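# Assemble the two printed parts like the finished sample

## Task

Join the two printed parts so that together they look like the already assembled example displayed on the stand.

## Robot and tools

Robot: two arms, left_arm and right_arm, each with a parallel two-finger gripper. left_arm is the robot's own left and sits on the +y side; the names do not refer to sides of an image. Bases are at (-0.016, +0.258, +0.593) m for left_arm and (-0.016, -0.258, +0.593) m for right_arm. Joint limits in rad, base to gripper: waist -2.880 to 2.880, shoulder 0.000 to 3.142, elbow 0.000 to 3.019 (straight at 2.964), wrist pitch -1.693 to 1.571, wrist yaw -1.571 to 1.571, wrist roll -2.094 to 2.094. The drives are cheap, with gear play and weak wrists.

Scene frame: origin at table-top height (z = 0) above the robot's foot; +x points away from the robot over the table, +y to the robot's left, +z up. The table surface starts near x = +0.15 m and may be rotated relative to the robot. Gripper axes: fingers point along its +z, and they open and close along its y. end_effector_position is the spot between the pads, roughly 1 cm short of the fingertips; reported positions and orientations may be off by a few cm.

The 14-number row (used by execute_actions and move): all values in [-1, 1], always 14 even if one arm is idle. Order: left_arm dx, dy, dz, rx, ry, rz, opening, then the same seven for right_arm. dx..rz are offsets, not poses, measured from that arm's Hand target at the moment the action or move starts, along scene-frame axes; rotation is about the Hand target's position. 1.0 equals 0.6 m of travel or 180 degrees of turn; rx, ry, rz form a single rotation vector. If the dx, dy, dz vector is longer than 1.0 it gets scaled down along its direction. opening is absolute: +1 fully open (0.094 m), -1 closed. Sending 0 in all six pose slots re-commands the current Hand target; a 0 opening is a real command (half open), so resend the present opening to leave a gripper unchanged.

execute_actions(actions, cameras): actions is a list of actions; each action is a table of at most 15 rows, one row per 1/30 s step. If fewer than 15 rows are given, the last row repeats. Every row in an action counts from the action's starting Hand target, not from the row before; a following action starts from the new Hand target, so repeating an offset adds to it. Empty actions returns images and the full result. cameras: list of names, ["all"], or [] for none; an unknown name invalidates the call.

move(target, speed, blend, opening_speed, grip_force, blocking, cameras): straight-line gripper paths toward target, given as one row or a list of up to 15 rows, every row an offset from the same starting Hand targets. speed in m/s, 0.002 to 4.3, default 0.25 (turning up to twice that in rad/s); one value or one per target. blend in m rounds corners of a list (0 = halt at each). opening_speed: opening change per second on the -1..+1 scale, at least 0.2; use it to close gently. grip_force: newtons per pad, 10 to 50, single or per arm; it persists, and lower values close slowly. blocking=false returns after about 0.5 s while motion continues. Paths last 0.5 s minimum and are cut at 10 s. They ignore obstacles and the other arm. Keep paths away from an arm's own base, which can flip its shoulder. Faster moves overshoot more and hit harder; aiming far beyond a contact presses harder. The result adds a move: line (done, off_target, moving, held, fault) plus limits such as paced (pose clipped) or held (steps withheld). An arm not named in the ending is done, within 10 mm and 2 degrees.

wait(seconds 0 to 10, cameras): lets time run with the last commands held; a running move continues. stop(cameras): brakes the current move. zoom_image(camera, region [x0, y0, x1, y1] pixels, max 504 x 504): closer view of the newest image from cam_head_left, cam_head_right, cam_bench, cam_left_wrist or cam_right_wrist (each 896x504). finished_scene(scene=1): ends irrevocably; the assembly must stay correct without the robot.

Results: end_effector_position (m) and end_effector_quat_wxyz in the scene frame; Hand target (last commanded pose after clipping; next offsets start here); Tool commands; grip_measured on the opening scale (the last Joint positions entry is the opening in metres); joint velocities marked within noise when still; joint torques (include arm weight, noisy, entries 3 and 4 wrap at ±28 N m). Orientation commands are clipped to 40 degrees from the measured one each step. Grippers often settle a few cm short of the target from friction or load; resend the missing distance as an offset. A blocked arm keeps pushing until you command its target back.

Gripping: grip_measured reads slightly wide when empty; on a hard part it ends up roughly 3 mm narrower than the part. Force rises about 1 N per 0.001 below first contact, then jumps to the full limit, so close to about 0.06 below the touching width (more for small or round parts). Release by commanding well above grip_measured. A gripper closing on the other arm's fingers counts as a press between arms.

Avoid: parts falling off the table or being left off it (fails), dropping parts from height, releasing a moving part, slamming into the table or fixed objects, hard pushes, and any clash between the two arms, which can end the scene. Don't push toward unreachable poses or hold loads outstretched for long: motors overheat (MOTOR HOT at 85 °C; at 100 °C an OVER-TEMPERATURE FAULT drops that arm for 30 to 60 s or more). Smooth, fast, low-effort motion is preferred.

Each tool is called after "Call:" as name(argument=value, ...), one argument or row to a line, values as JSON.

## Session

Call:
execute_actions(
  actions=[],
)

Scene clock: 0.00 s.
left_arm: end_effector_position=(+0.3151, +0.6306, +0.1434) grip_measured=+1.000 end_effector_quat_wxyz=(+0.081, +0.700, -0.709, +0.030) | right_arm: end_effector_position=(+0.6184, -0.5797, +0.1810) grip_measured=+1.000 end_effector_quat_wxyz=(-0.467, +0.251, -0.829, +0.179)
Joint positions: left_arm=[2.191 1.744 1.223 -0.214 0.636 -0.921 0.094] | right_arm=[-1.921 1.811 1.29 1.151 -0.422 -0.532 0.094]
Joint velocities: within noise
Joint torques (N m): no reading
Heat: left arm: hottest waist 23 °C; right arm: hottest elbow 22 °C.
Hand target: left_arm +0.3256, +0.6431, +0.1510; +0.065, +0.698, -0.713, +0.026 | right_arm +0.6250, -0.5853, +0.1878; +0.474, -0.251, +0.823, -0.187
Tool commands: left_gripper/opening=+1.0 right_gripper/opening=+1.0

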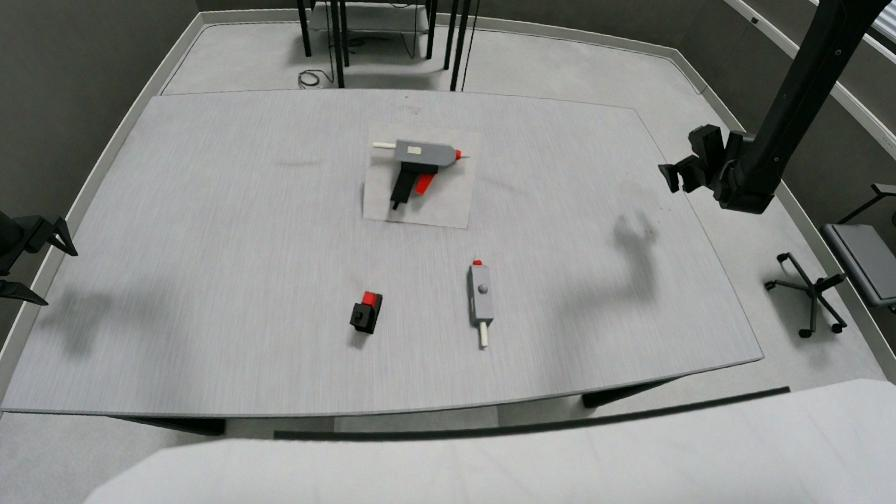

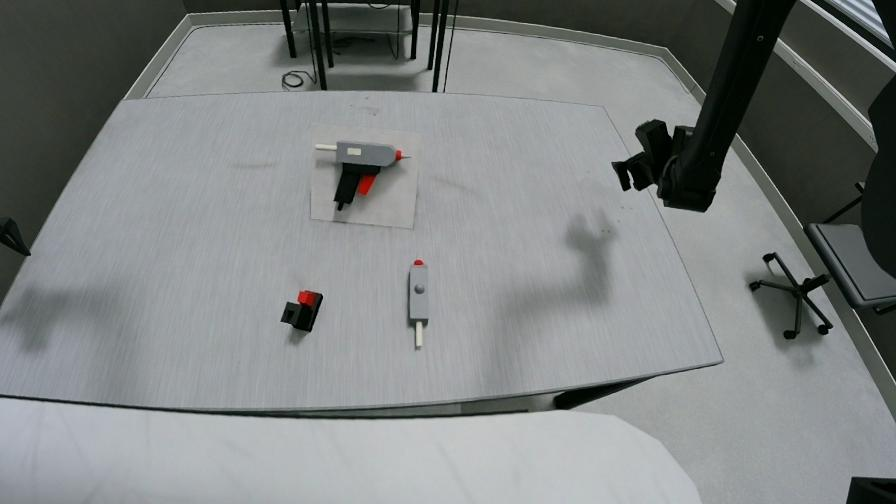

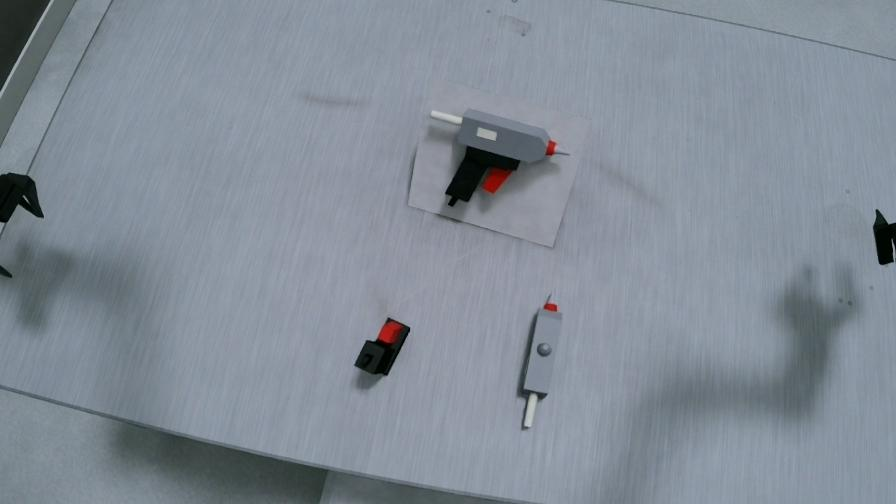

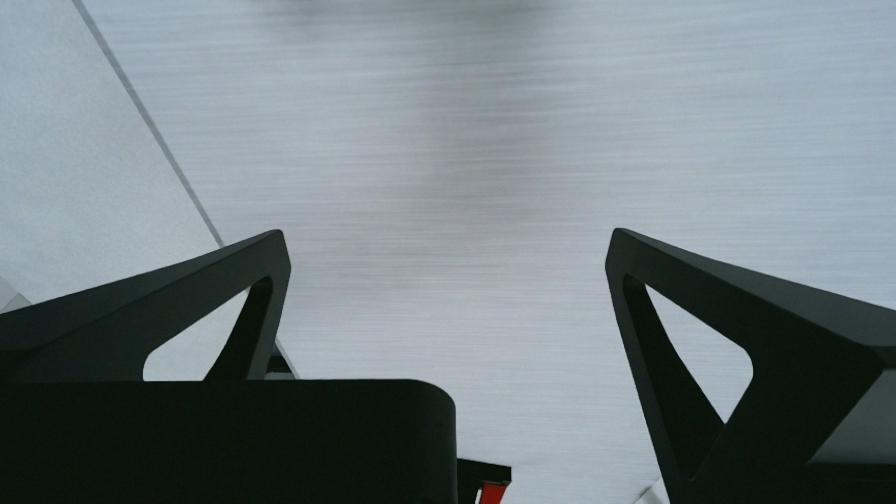

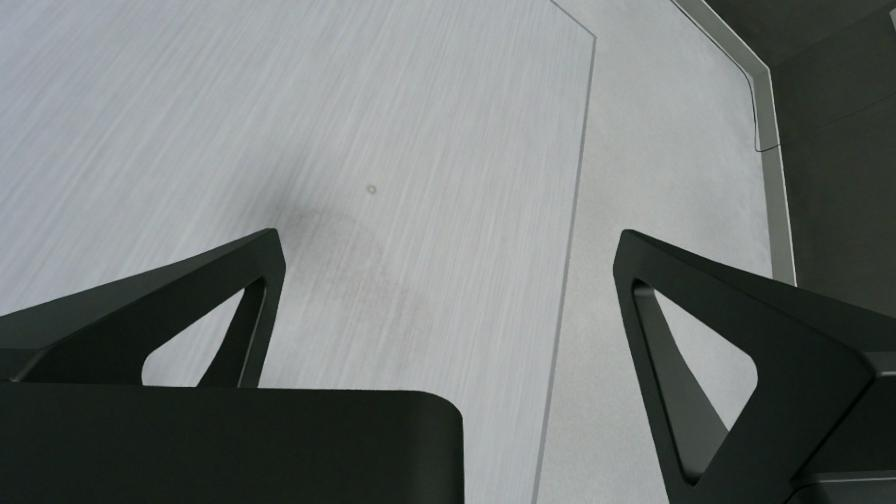

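Call:
zoom_image(
  camera="cam_bench",
  region=[400, 70, 600, 250],
)

Call:
zoom_image(
  camera="cam_bench",
  region=[330, 290, 430, 390],
)

Call:
zoom_image(
  camera="cam_bench",
  region=[470, 290, 620, 440],
)

Call:
zoom_image(
  camera="cam_head_left",
  region=[330, 270, 410, 350],
)

Call:
zoom_image(
  camera="cam_head_right",
  region=[260, 270, 340, 350],
)

Call:
zoom_image(
  camera="cam_head_left",
  region=[360, 120, 480, 230],
)

Call:
zoom_image(
  camera="cam_head_left",
  region=[430, 250, 530, 350],
)

Scaled by 2.520 from the camera's 896x504 image, which has a finer 1280x720 frame.

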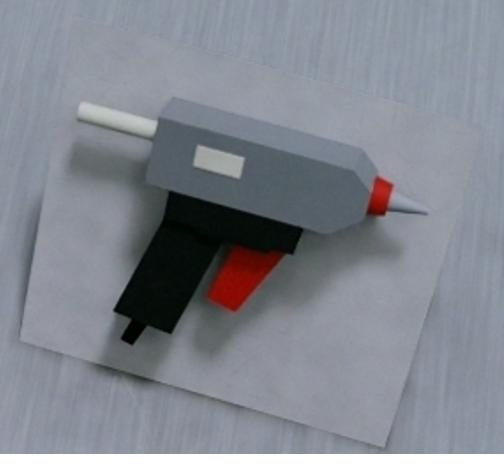

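Scaled by 5.040 from the camera's 896x504 image, which has a finer 1280x720 frame.

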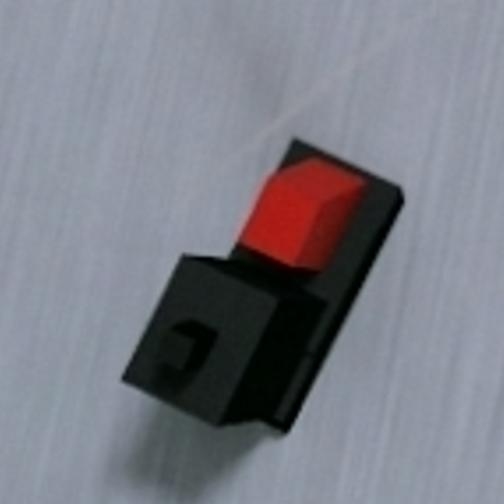

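Scaled by 3.360 from the camera's 896x504 image, which has a finer 1280x720 frame.

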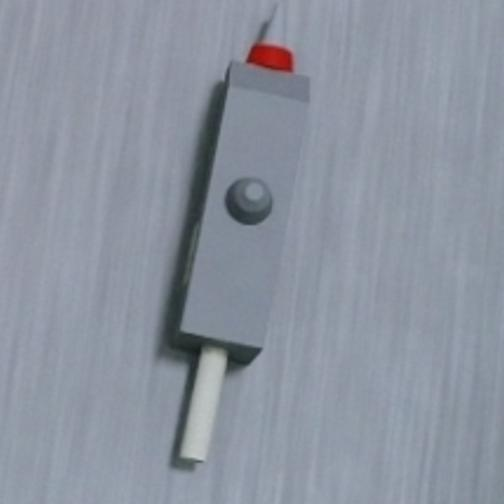

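Scaled by 6.300 from the camera's 896x504 image, which has a finer 1280x720 frame.

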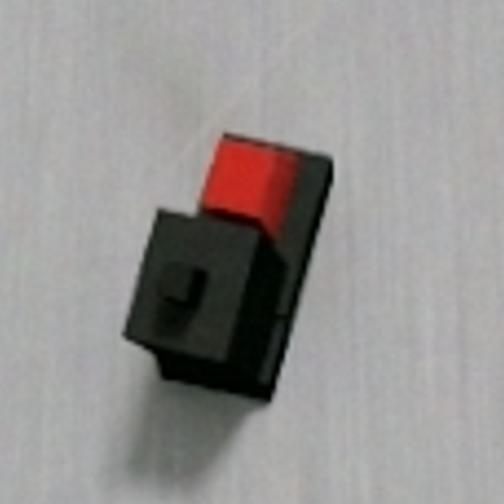

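Scaled by 6.300 from the camera's 896x504 image, which has a finer 1280x720 frame.

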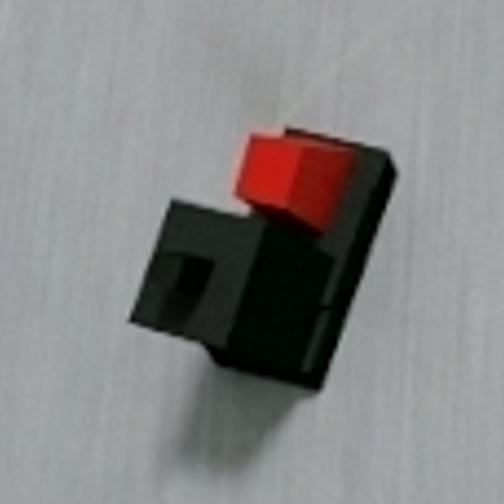

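Scaled by 4.200 from the camera's 896x504 image, which has a finer 1280x720 frame.

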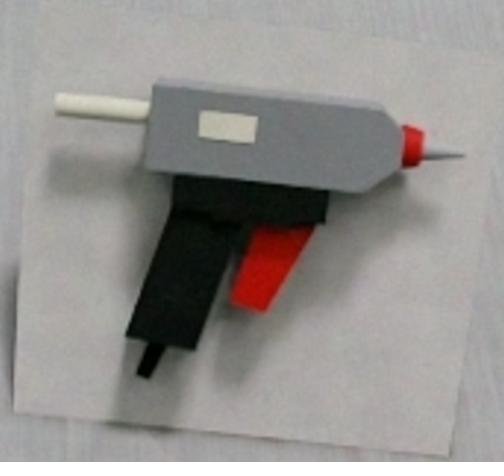

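Scaled by 5.040 from the camera's 896x504 image, which has a finer 1280x720 frame.

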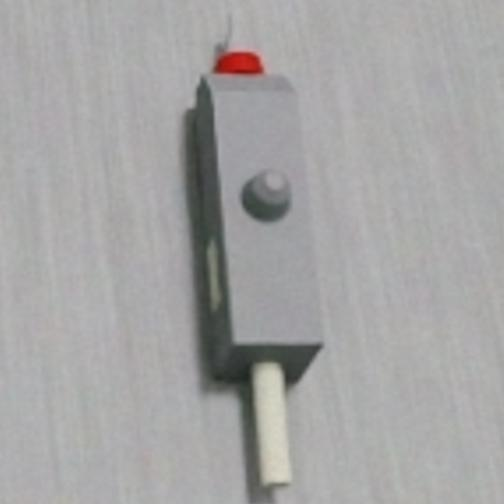

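Call:
move(
  target=[-0.026,-0.855,0.115,0.0139,-0.0489,-0.559,0.2,0,0,0,0,0,0,1],
  cameras=["all"],
)

Scene clock: 11.30 s.
left_arm: end_effector_position=(+0.2999, +0.1335, +0.2176) grip_measured=+0.203 end_effector_quat_wxyz=(-0.016, +0.101, +0.995, +0.000) | right_arm: end_effector_position=(+0.6184, -0.5797, +0.1810) grip_measured=+1.000 end_effector_quat_wxyz=(-0.467, +0.251, -0.829, +0.179)
Joint positions: left_arm=[1.013 1.535 0.597 0.364 -0.493 0.135 0.057] | right_arm=[-1.921 1.811 1.29 1.151 -0.422 -0.532 0.094]
Joint torques (N m): left_arm=[-6.36 -9.05 -1.42 1.24 -0.21 0.03] | right_arm=[-7.94 -14.56 1.61 1.58 -0.02 0.04]
Heat: left arm: hottest waist 23 °C; right arm: hottest elbow 22 °C.
Hand target: left_arm +0.3100, +0.1301, +0.2200; +0.000, +0.105, +0.994, +0.000 | right_arm +0.6250, -0.5853, +0.1878; +0.474, -0.251, +0.823, -0.187
Off the commanded pose: left_arm 0.011 m, 2 deg | right_arm 0.011 m, 1 deg.
move: off_target (left_arm, right_arm)
camera_calibration:
cam_left_wrist: T_world_to_cam=[[-0.220768, -0.975278, 0.00972688, 0.196358], [-0.795347, 0.185792, 0.576979, 0.097154], [-0.564522, 0.119642, -0.816701, 0.453876], [0, 0, 0, 1]] pos_world=[0.376843, 0.11915, 0.312715]

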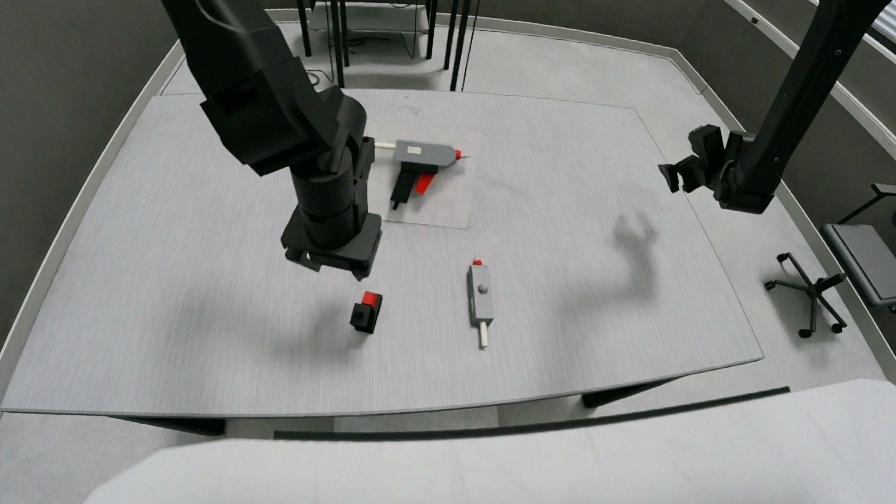

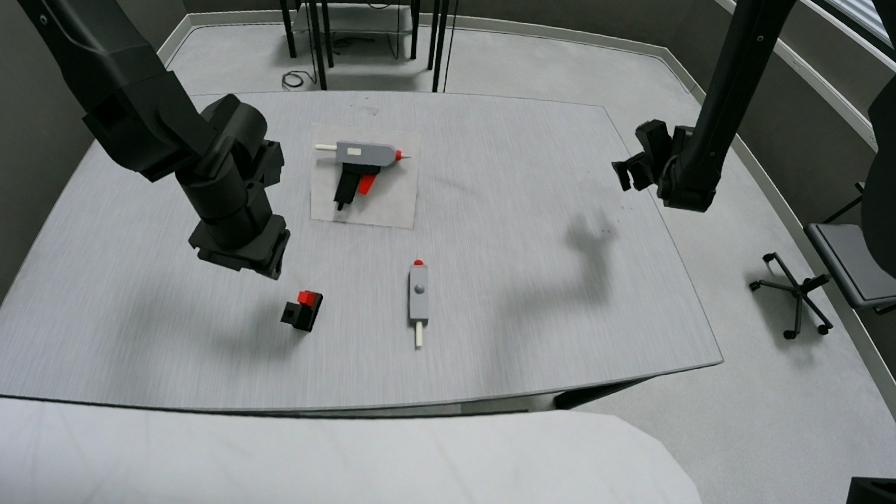

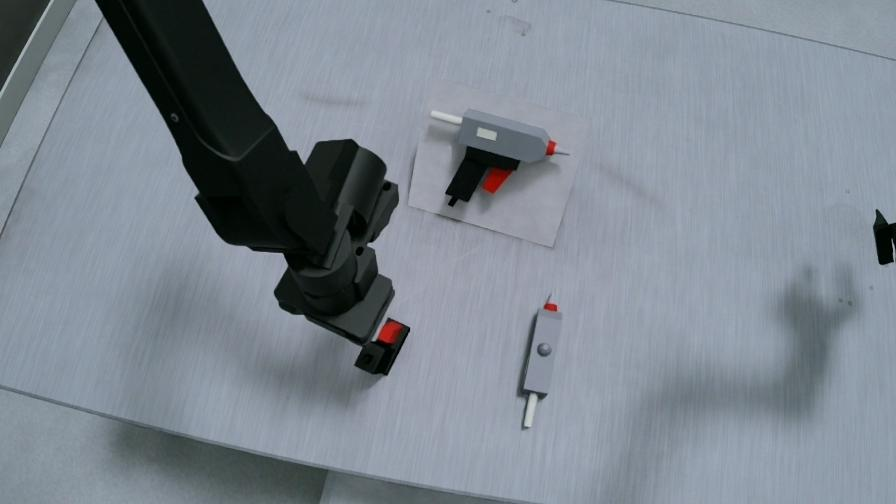

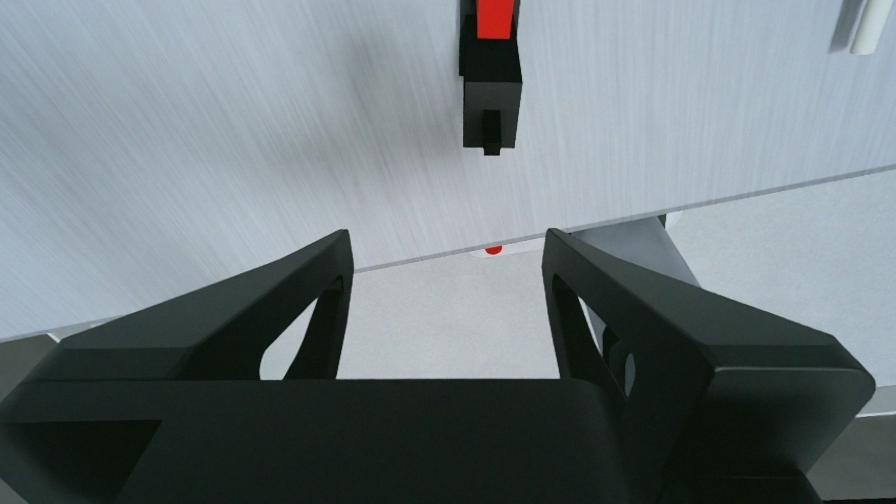

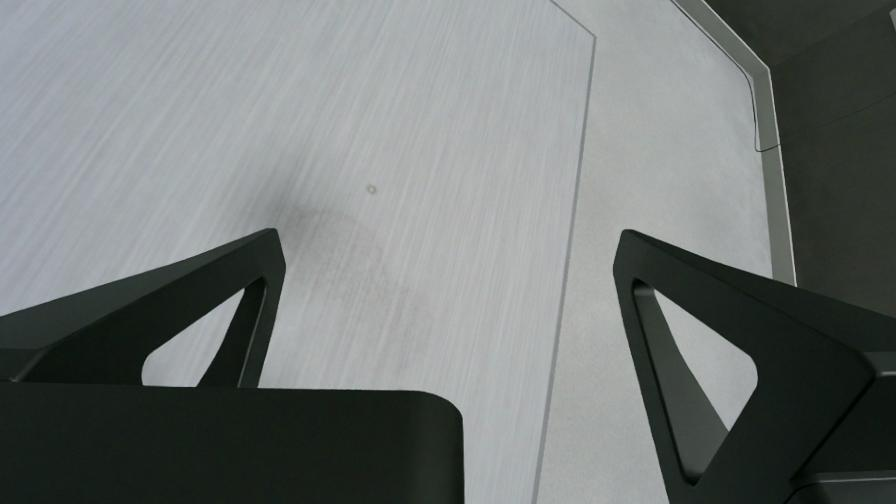

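Call:
zoom_image(
  camera="cam_left_wrist",
  region=[420, 0, 580, 180],
)

Scaled by 2.800 from the camera's 896x504 image, which has a finer 1280x720 frame.

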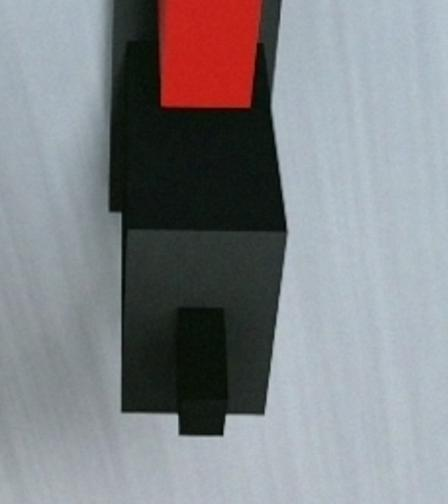

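Call:
move(
  target=[-0.005,-0.036,-0.213,0,0,-0.01,0.2,0,0,0,0,0,0,1],
  speed=0.15,
  cameras=["cam_left_wrist","cam_bench","cam_head_left"],
)

Call:
zoom_image(
  camera="cam_left_wrist",
  region=[300, 0, 620, 300],
)

Call:
zoom_image(
  camera="cam_head_left",
  region=[310, 230, 410, 350],
)

Scene clock: 15.40 s.
left_arm: end_effector_position=(+0.2967, +0.1092, +0.0889) grip_measured=+0.203 end_effector_quat_wxyz=(-0.014, +0.116, +0.993, +0.001) | right_arm: end_effector_position=(+0.6184, -0.5797, +0.1810) grip_measured=+1.000 end_effector_quat_wxyz=(-0.467, +0.251, -0.829, +0.179)
Joint positions: left_arm=[1.096 1.916 0.881 0.485 -0.424 0.216 0.057] | right_arm=[-1.921 1.811 1.29 1.151 -0.422 -0.532 0.094]
Joint torques (N m): left_arm=[-6.95 -9.99 -2.62 1.26 0.03 0.03] | right_arm=[-7.94 -14.62 1.59 1.57 -0.03 0.03]
Heat: left arm: hottest waist 23 °C; right arm: hottest elbow 22 °C.
Hand target: left_arm +0.3070, +0.1085, +0.0922; +0.000, +0.120, +0.993, +0.000 | right_arm +0.6250, -0.5853, +0.1878; +0.474, -0.251, +0.823, -0.187
Off the commanded pose: left_arm 0.011 m, 2 deg | right_arm 0.011 m, 1 deg.
move: off_target (left_arm, right_arm)
camera_calibration:
cam_left_wrist: T_world_to_cam=[[-0.250826, -0.967989, 0.00911143, 0.181267], [-0.790575, 0.210268, 0.575134, 0.169433], [-0.558639, 0.137055, -0.818009, 0.346343], [0, 0, 0, 1]] pos_world=[0.372897, 0.0923698, 0.184213]
Images, in order (width x height): cam_head_left 896x504, cam_bench 896x504, cam_left_wrist 896x504.

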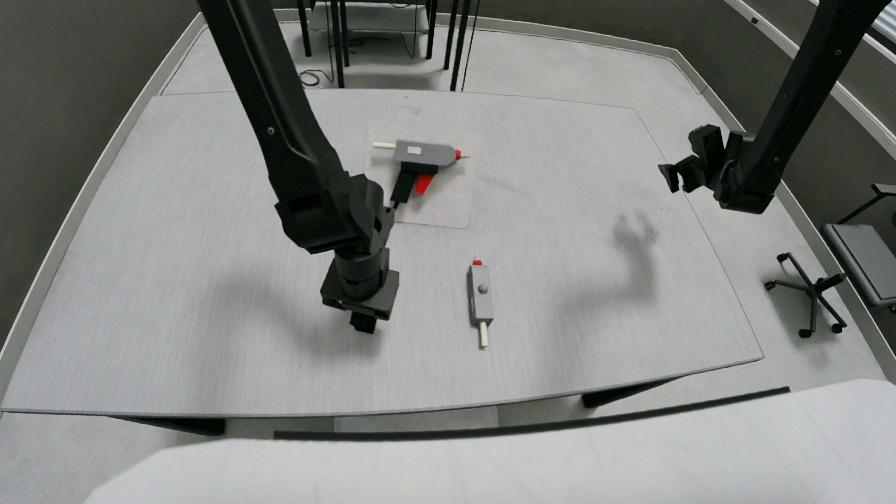

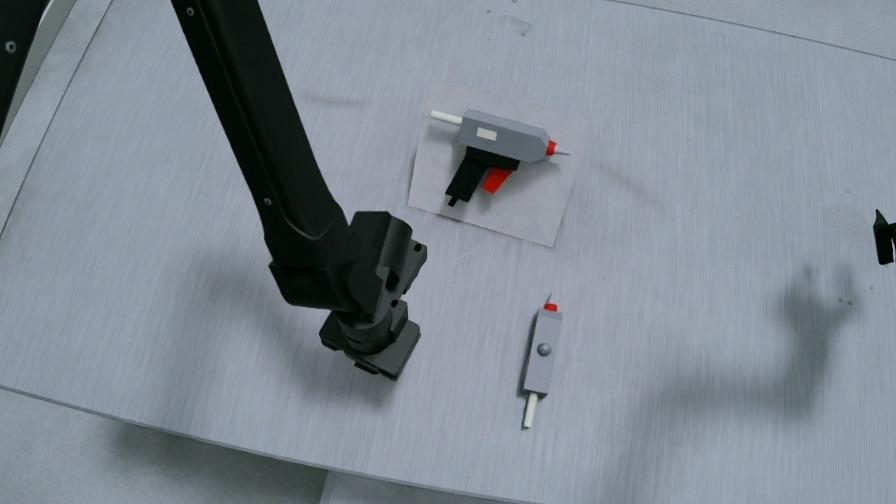

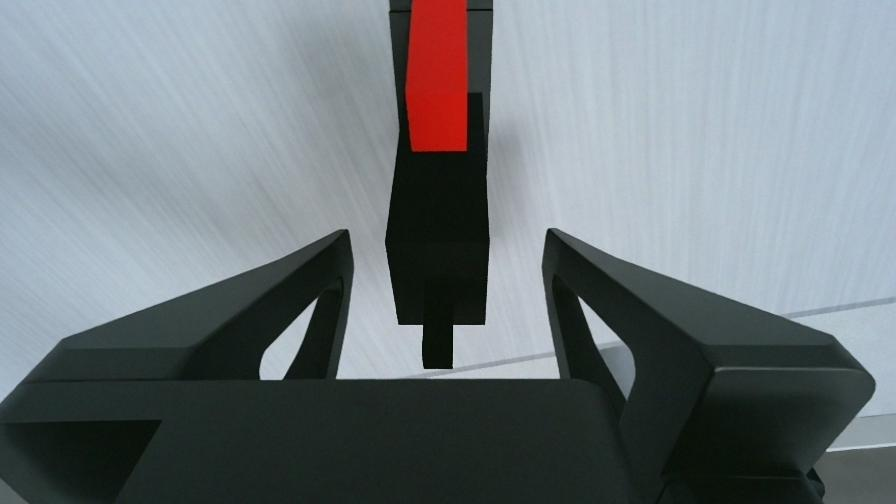

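Scaled by 1.575 from the camera's 896x504 image, which has a finer 1280x720 frame.

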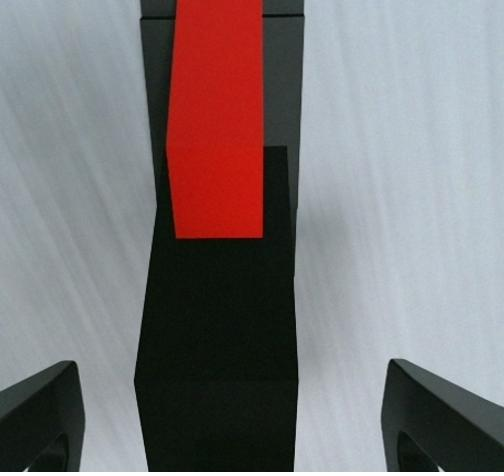

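Scaled by 4.200 from the camera's 896x504 image, which has a finer 1280x720 frame.

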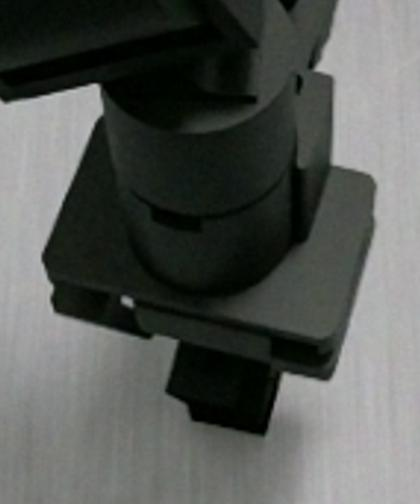

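Call:
move(
  target=[
    [0.007,-0.003,-0.08,0,0,0,0.2,0,0,0,0,0,0,1],
    [0.007,-0.003,-0.08,0,0,0,-0.6,0,0,0,0,0,0,1],
  ],
  speed=0.1,
  opening_speed=0.5,
  grip_force=[30, 50],
  cameras=["cam_left_wrist","cam_head_left"],
)

Call:
zoom_image(
  camera="cam_head_left",
  region=[310, 230, 410, 350],
)

Scene clock: 19.63 s.
left_arm: end_effector_position=(+0.3035, +0.1093, +0.0420) grip_measured=-0.408 end_effector_quat_wxyz=(-0.010, +0.120, +0.993, +0.005) | right_arm: end_effector_position=(+0.6184, -0.5797, +0.1810) grip_measured=+1.000 end_effector_quat_wxyz=(-0.467, +0.251, -0.829, +0.179)
Joint positions: left_arm=[1.131 2.02 1.003 0.485 -0.401 0.248 0.028] | right_arm=[-1.921 1.811 1.29 1.151 -0.422 -0.532 0.094]
Joint torques (N m): left_arm=[-6.95 -9.93 -2.25 0.83 0.05 0] | right_arm=[-7.94 -14.56 1.62 1.57 -0.02 0.04]
Heat: left arm: hottest waist 23 °C; right arm: hottest elbow 22 °C.
Hand target: left_arm +0.3112, +0.1067, +0.0442; +0.000, +0.120, +0.993, +0.000 | right_arm +0.6250, -0.5853, +0.1878; +0.474, -0.251, +0.823, -0.187
Off the commanded pose: left_arm 0.008 m, 1 deg | right_arm 0.011 m, 1 deg.
grip_force (N): 30, 50
move: off_target (right_arm)
camera_calibration:
cam_left_wrist: T_world_to_cam=[[-0.259031, -0.965869, -0.0000781428, 0.186165], [-0.794252, 0.21296, 0.569044, 0.202827], [-0.549605, 0.147462, -0.822307, 0.308062], [0, 0, 0, 1]] pos_world=[0.378631, 0.09119, 0.137919]
Images, in order (width x height): cam_head_left 896x504, cam_left_wrist 896x504.

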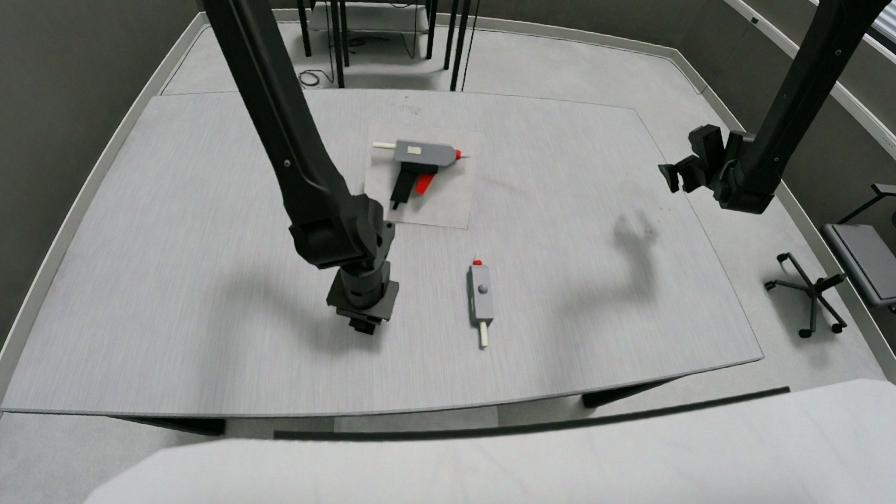

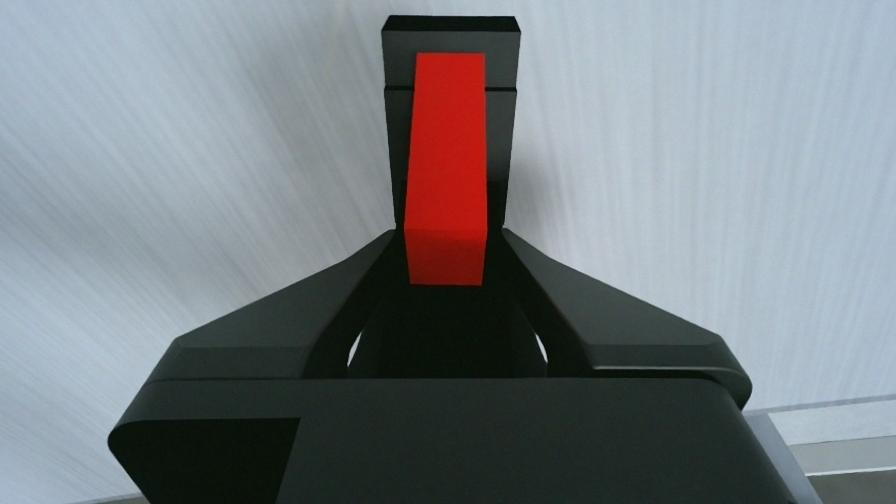

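Scaled by 4.200 from the camera's 896x504 image, which has a finer 1280x720 frame.

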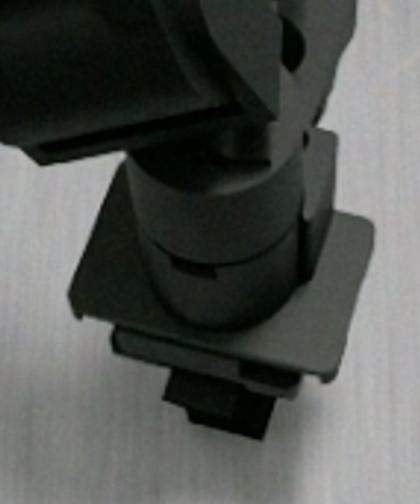

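Call:
move(
  target=[
    [0,0,0.1,0,0,0,-0.6,0,0,0,0,0,0,1],
    [0.08,0.1,0.5,-0.333,0,0,-0.6,-0.1,0,0.2,0,0,0,0],
  ],
  speed=0.15,
  cameras=["all"],
)

Scene clock: 29.60 s.
left_arm: end_effector_position=(+0.3556, +0.1684, +0.3342) grip_measured=-0.409 end_effector_quat_wxyz=(+0.052, +0.096, +0.866, -0.488) | right_arm: end_effector_position=(+0.5584, -0.5764, +0.2898) grip_measured=+0.002 end_effector_quat_wxyz=(-0.460, +0.251, -0.833, +0.175)
Joint positions: left_arm=[1.494 1.179 0.637 -0.208 0.93 0.544 0.028] | right_arm=[-2.036 1.561 0.948 1.259 -0.519 -0.46 0.047]
Joint torques (N m): left_arm=[-0.79 -12.45 0.01 -0.47 0.88 0.09] | right_arm=[-9 -13.57 0.18 2.25 -0.18 0.23]
Heat: left arm: hottest waist 23 °C; right arm: hottest elbow 22 °C.
Hand target: left_arm +0.3592, +0.1667, +0.3442; +0.060, +0.104, +0.860, -0.496 | right_arm +0.5650, -0.5853, +0.3078; +0.474, -0.251, +0.823, -0.187
Off the commanded pose: left_arm 0.011 m, 2 deg | right_arm 0.021 m, 2 deg.
grip_force (N): 30, 50
move: off_target (left_arm, right_arm); target 2's new opening was sent with right_arm's hand 0.021 m and 2 deg from that target
camera_calibration:
cam_left_wrist: T_world_to_cam=[[-0.236834, -0.497744, 0.834362, -0.108756], [-0.807474, 0.578415, 0.115855, 0.159934], [-0.540273, -0.646287, -0.538904, 0.603847], [0, 0, 0, 1]] pos_world=[0.429628, 0.243618, 0.397628]
cam_right_wrist: T_world_to_cam=[[0.255911, -0.815327, 0.519375, -0.764031], [-0.862012, -0.43564, -0.25914, 0.309918], [0.437544, -0.381391, -0.814307, -0.100343], [0, 0, 0, 1]] pos_world=[0.506581, -0.526192, 0.395421]

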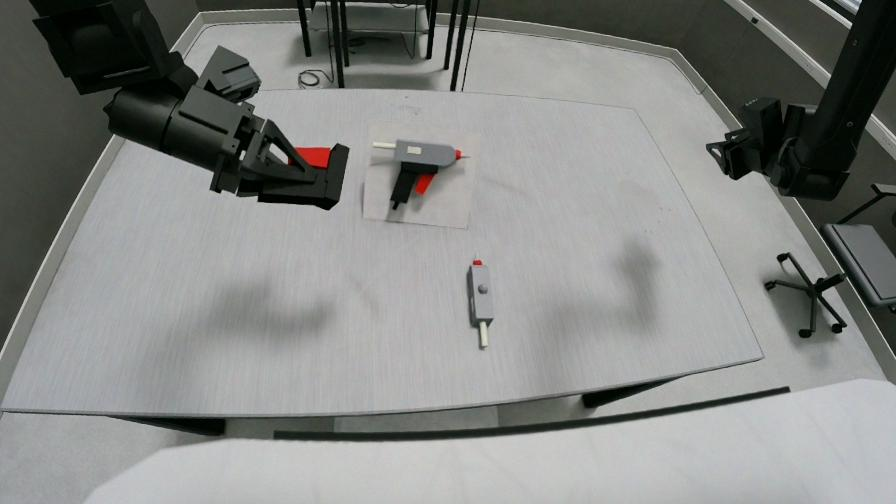

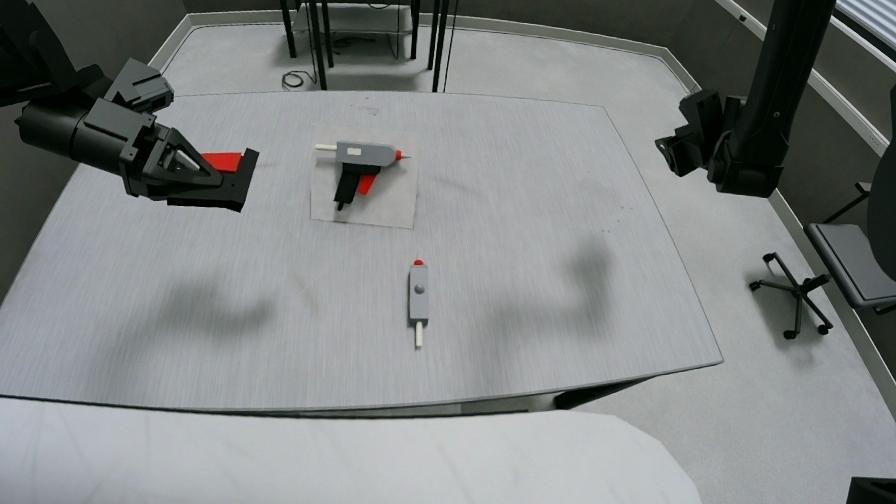

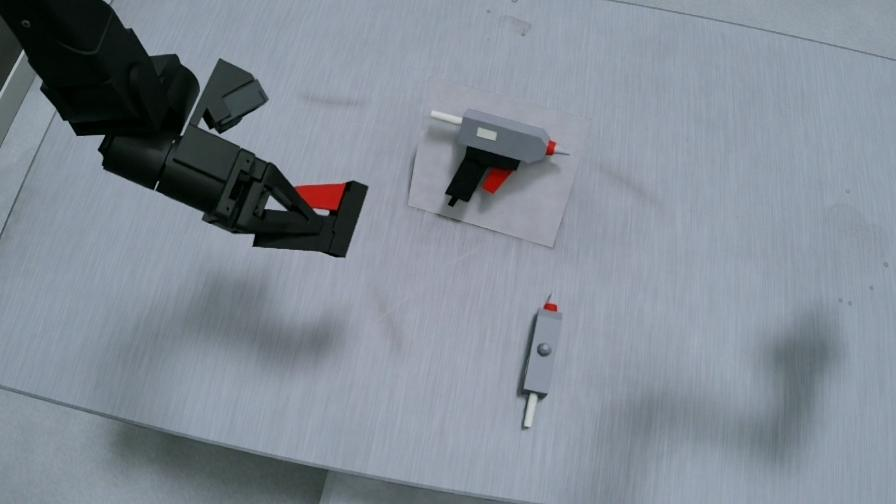

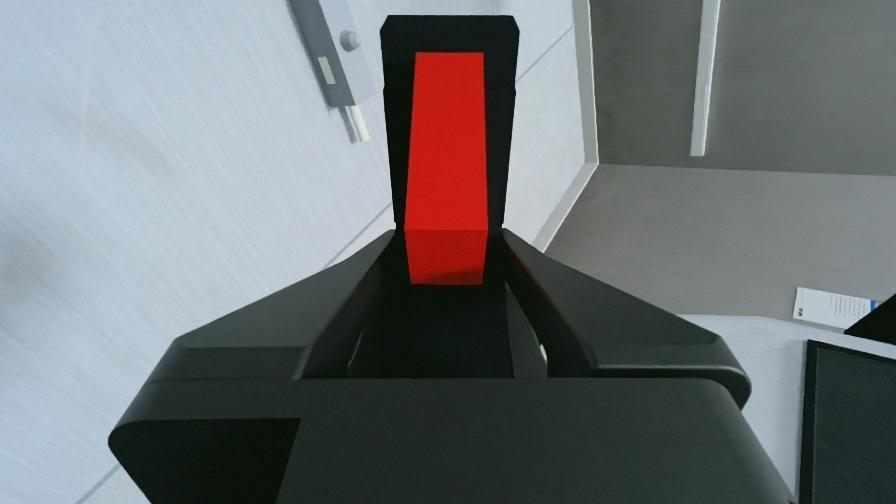

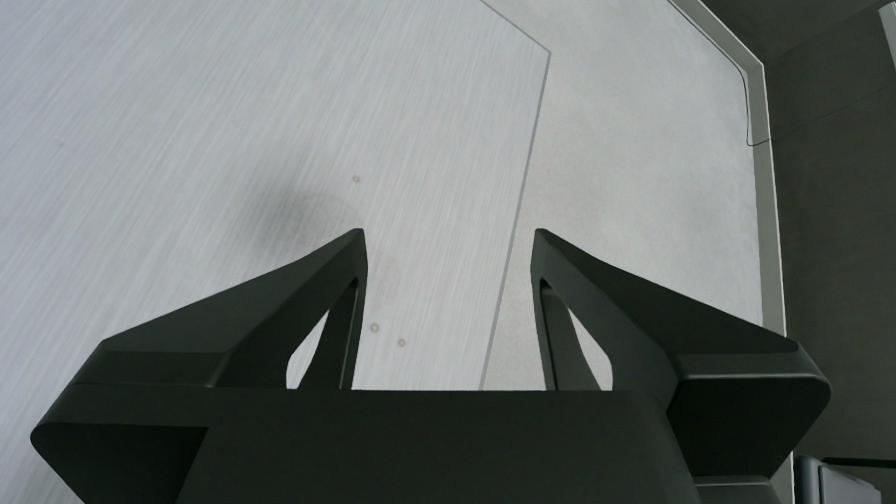

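Call:
move(
  target=[-0.0,0,0,0,0,0,-0.6,-0.433,0.89,0.003,0.391,-0.172,0.359,0],
  speed=0.2,
  cameras=["all"],
)

Scene clock: 36.17 s.
left_arm: end_effector_position=(+0.3556, +0.1684, +0.3342) grip_measured=-0.409 end_effector_quat_wxyz=(+0.052, +0.096, +0.866, -0.488) | right_arm: end_effector_position=(+0.4082, -0.2476, +0.3051) grip_measured=+0.002 end_effector_quat_wxyz=(+0.521, -0.394, +0.697, +0.297)
Joint positions: left_arm=[1.494 1.179 0.637 -0.208 0.93 0.544 0.028] | right_arm=[-1.714 1.641 0.616 1.524 -1.281 -0.544 0.047]
Joint torques (N m): left_arm=[-1.03 -12.28 0.06 -0.5 0.85 0.12] | right_arm=[-4.13 -10.64 -3.99 1.13 -0.32 0.01]
Heat: left arm: hottest waist 23 °C; right arm: hottest elbow 22 °C.
Hand target: left_arm +0.3592, +0.1667, +0.3442; +0.060, +0.104, +0.860, -0.496 | right_arm +0.4085, -0.2535, +0.3088; +0.522, -0.399, +0.697, +0.289 (not the last commanded pose)
Off the commanded pose: left_arm 0.011 m, 2 deg | right_arm 0.222 m, 51 deg.
grip_force (N): 30, 50
move: held (right_arm; a check stopped the path), off_target (left_arm); limits=held
pose unreachable (right arm): on one or more control steps of this call, first in action 0 (counted from 0), this arm could not follow its commanded pose, so it was not sent that pose on those steps. It may still have moved: this result reports where it is.
cause: moving toward the commanded pose would bring two parts of the arm too close to each other (its wrist (the part past joint 4) and its wrist camera, with joints 5 (wrist yaw) and 6 (wrist roll) between them, 2 mm apart when it was first held).
camera_calibration:
cam_left_wrist: T_world_to_cam=[[-0.236834, -0.497744, 0.834362, -0.108756], [-0.807474, 0.578415, 0.115855, 0.159934], [-0.540273, -0.646287, -0.538904, 0.603847], [0, 0, 0, 1]] pos_world=[0.429628, 0.243618, 0.397628]
cam_right_wrist: T_world_to_cam=[[0.857755, -0.514018, -0.00642873, -0.476069], [-0.406242, -0.670137, -0.621195, 0.194006], [0.314998, 0.535445, -0.783629, 0.370821], [0, 0, 0, 1]] pos_world=[0.370356, -0.313252, 0.408041]

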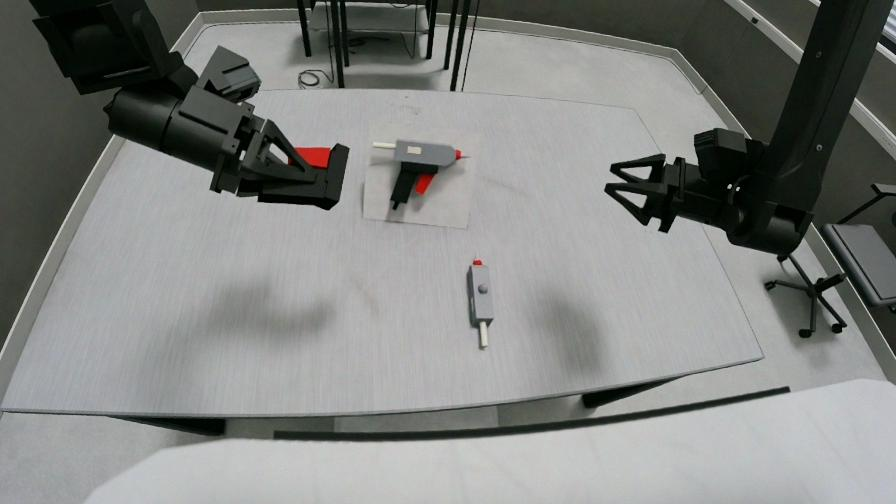

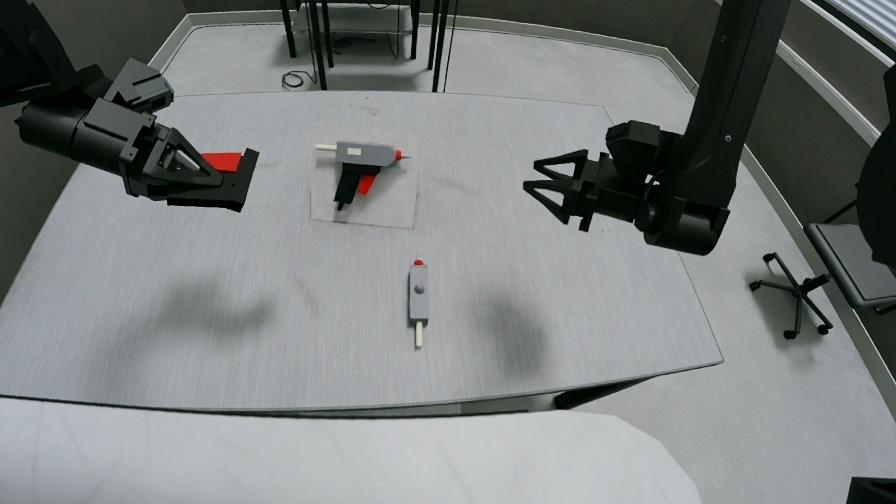

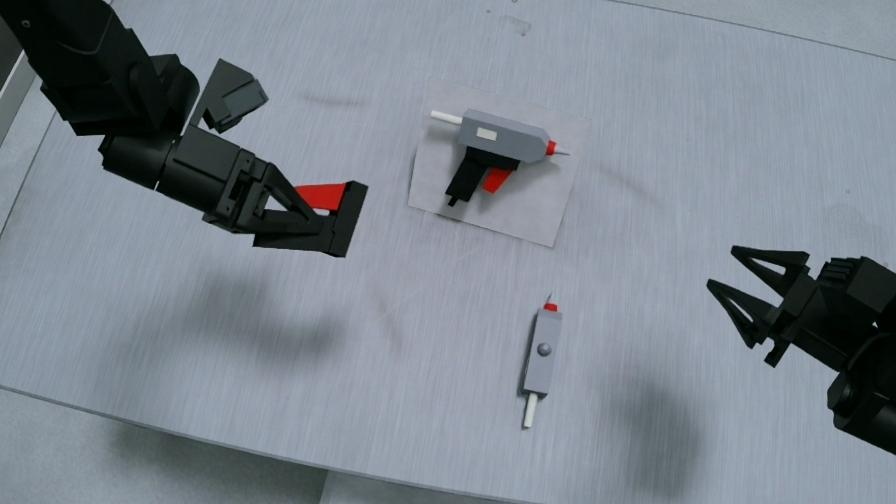

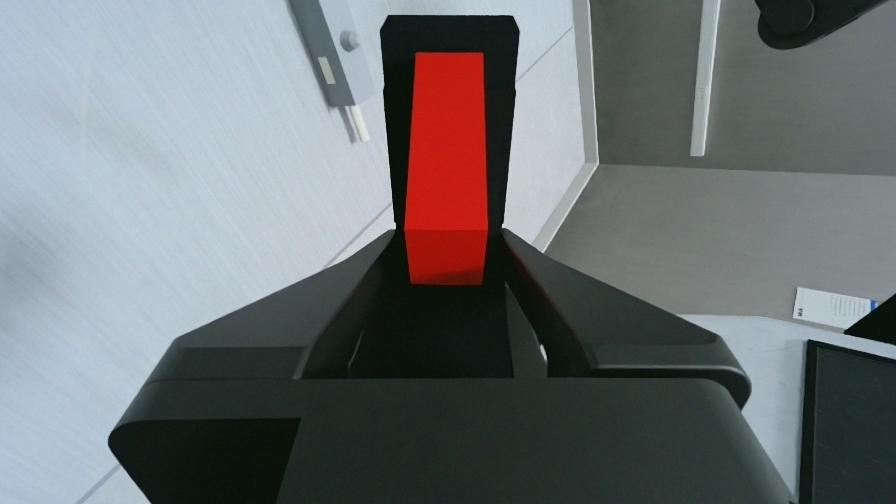

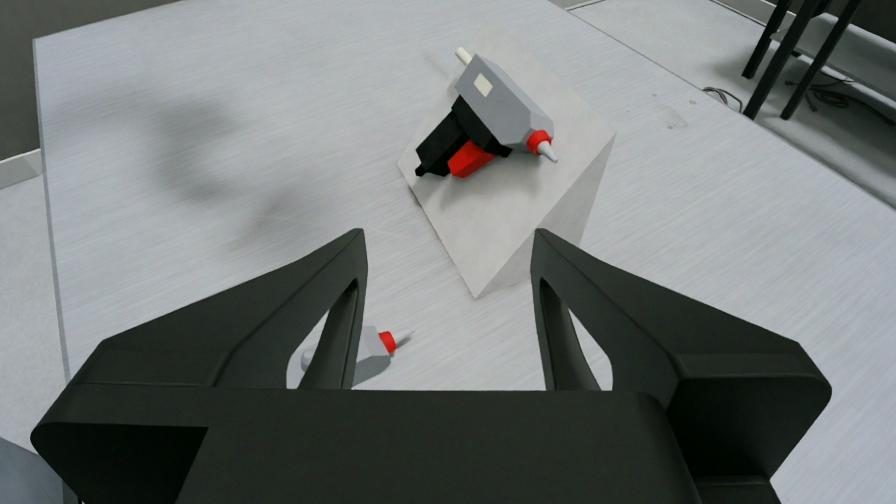

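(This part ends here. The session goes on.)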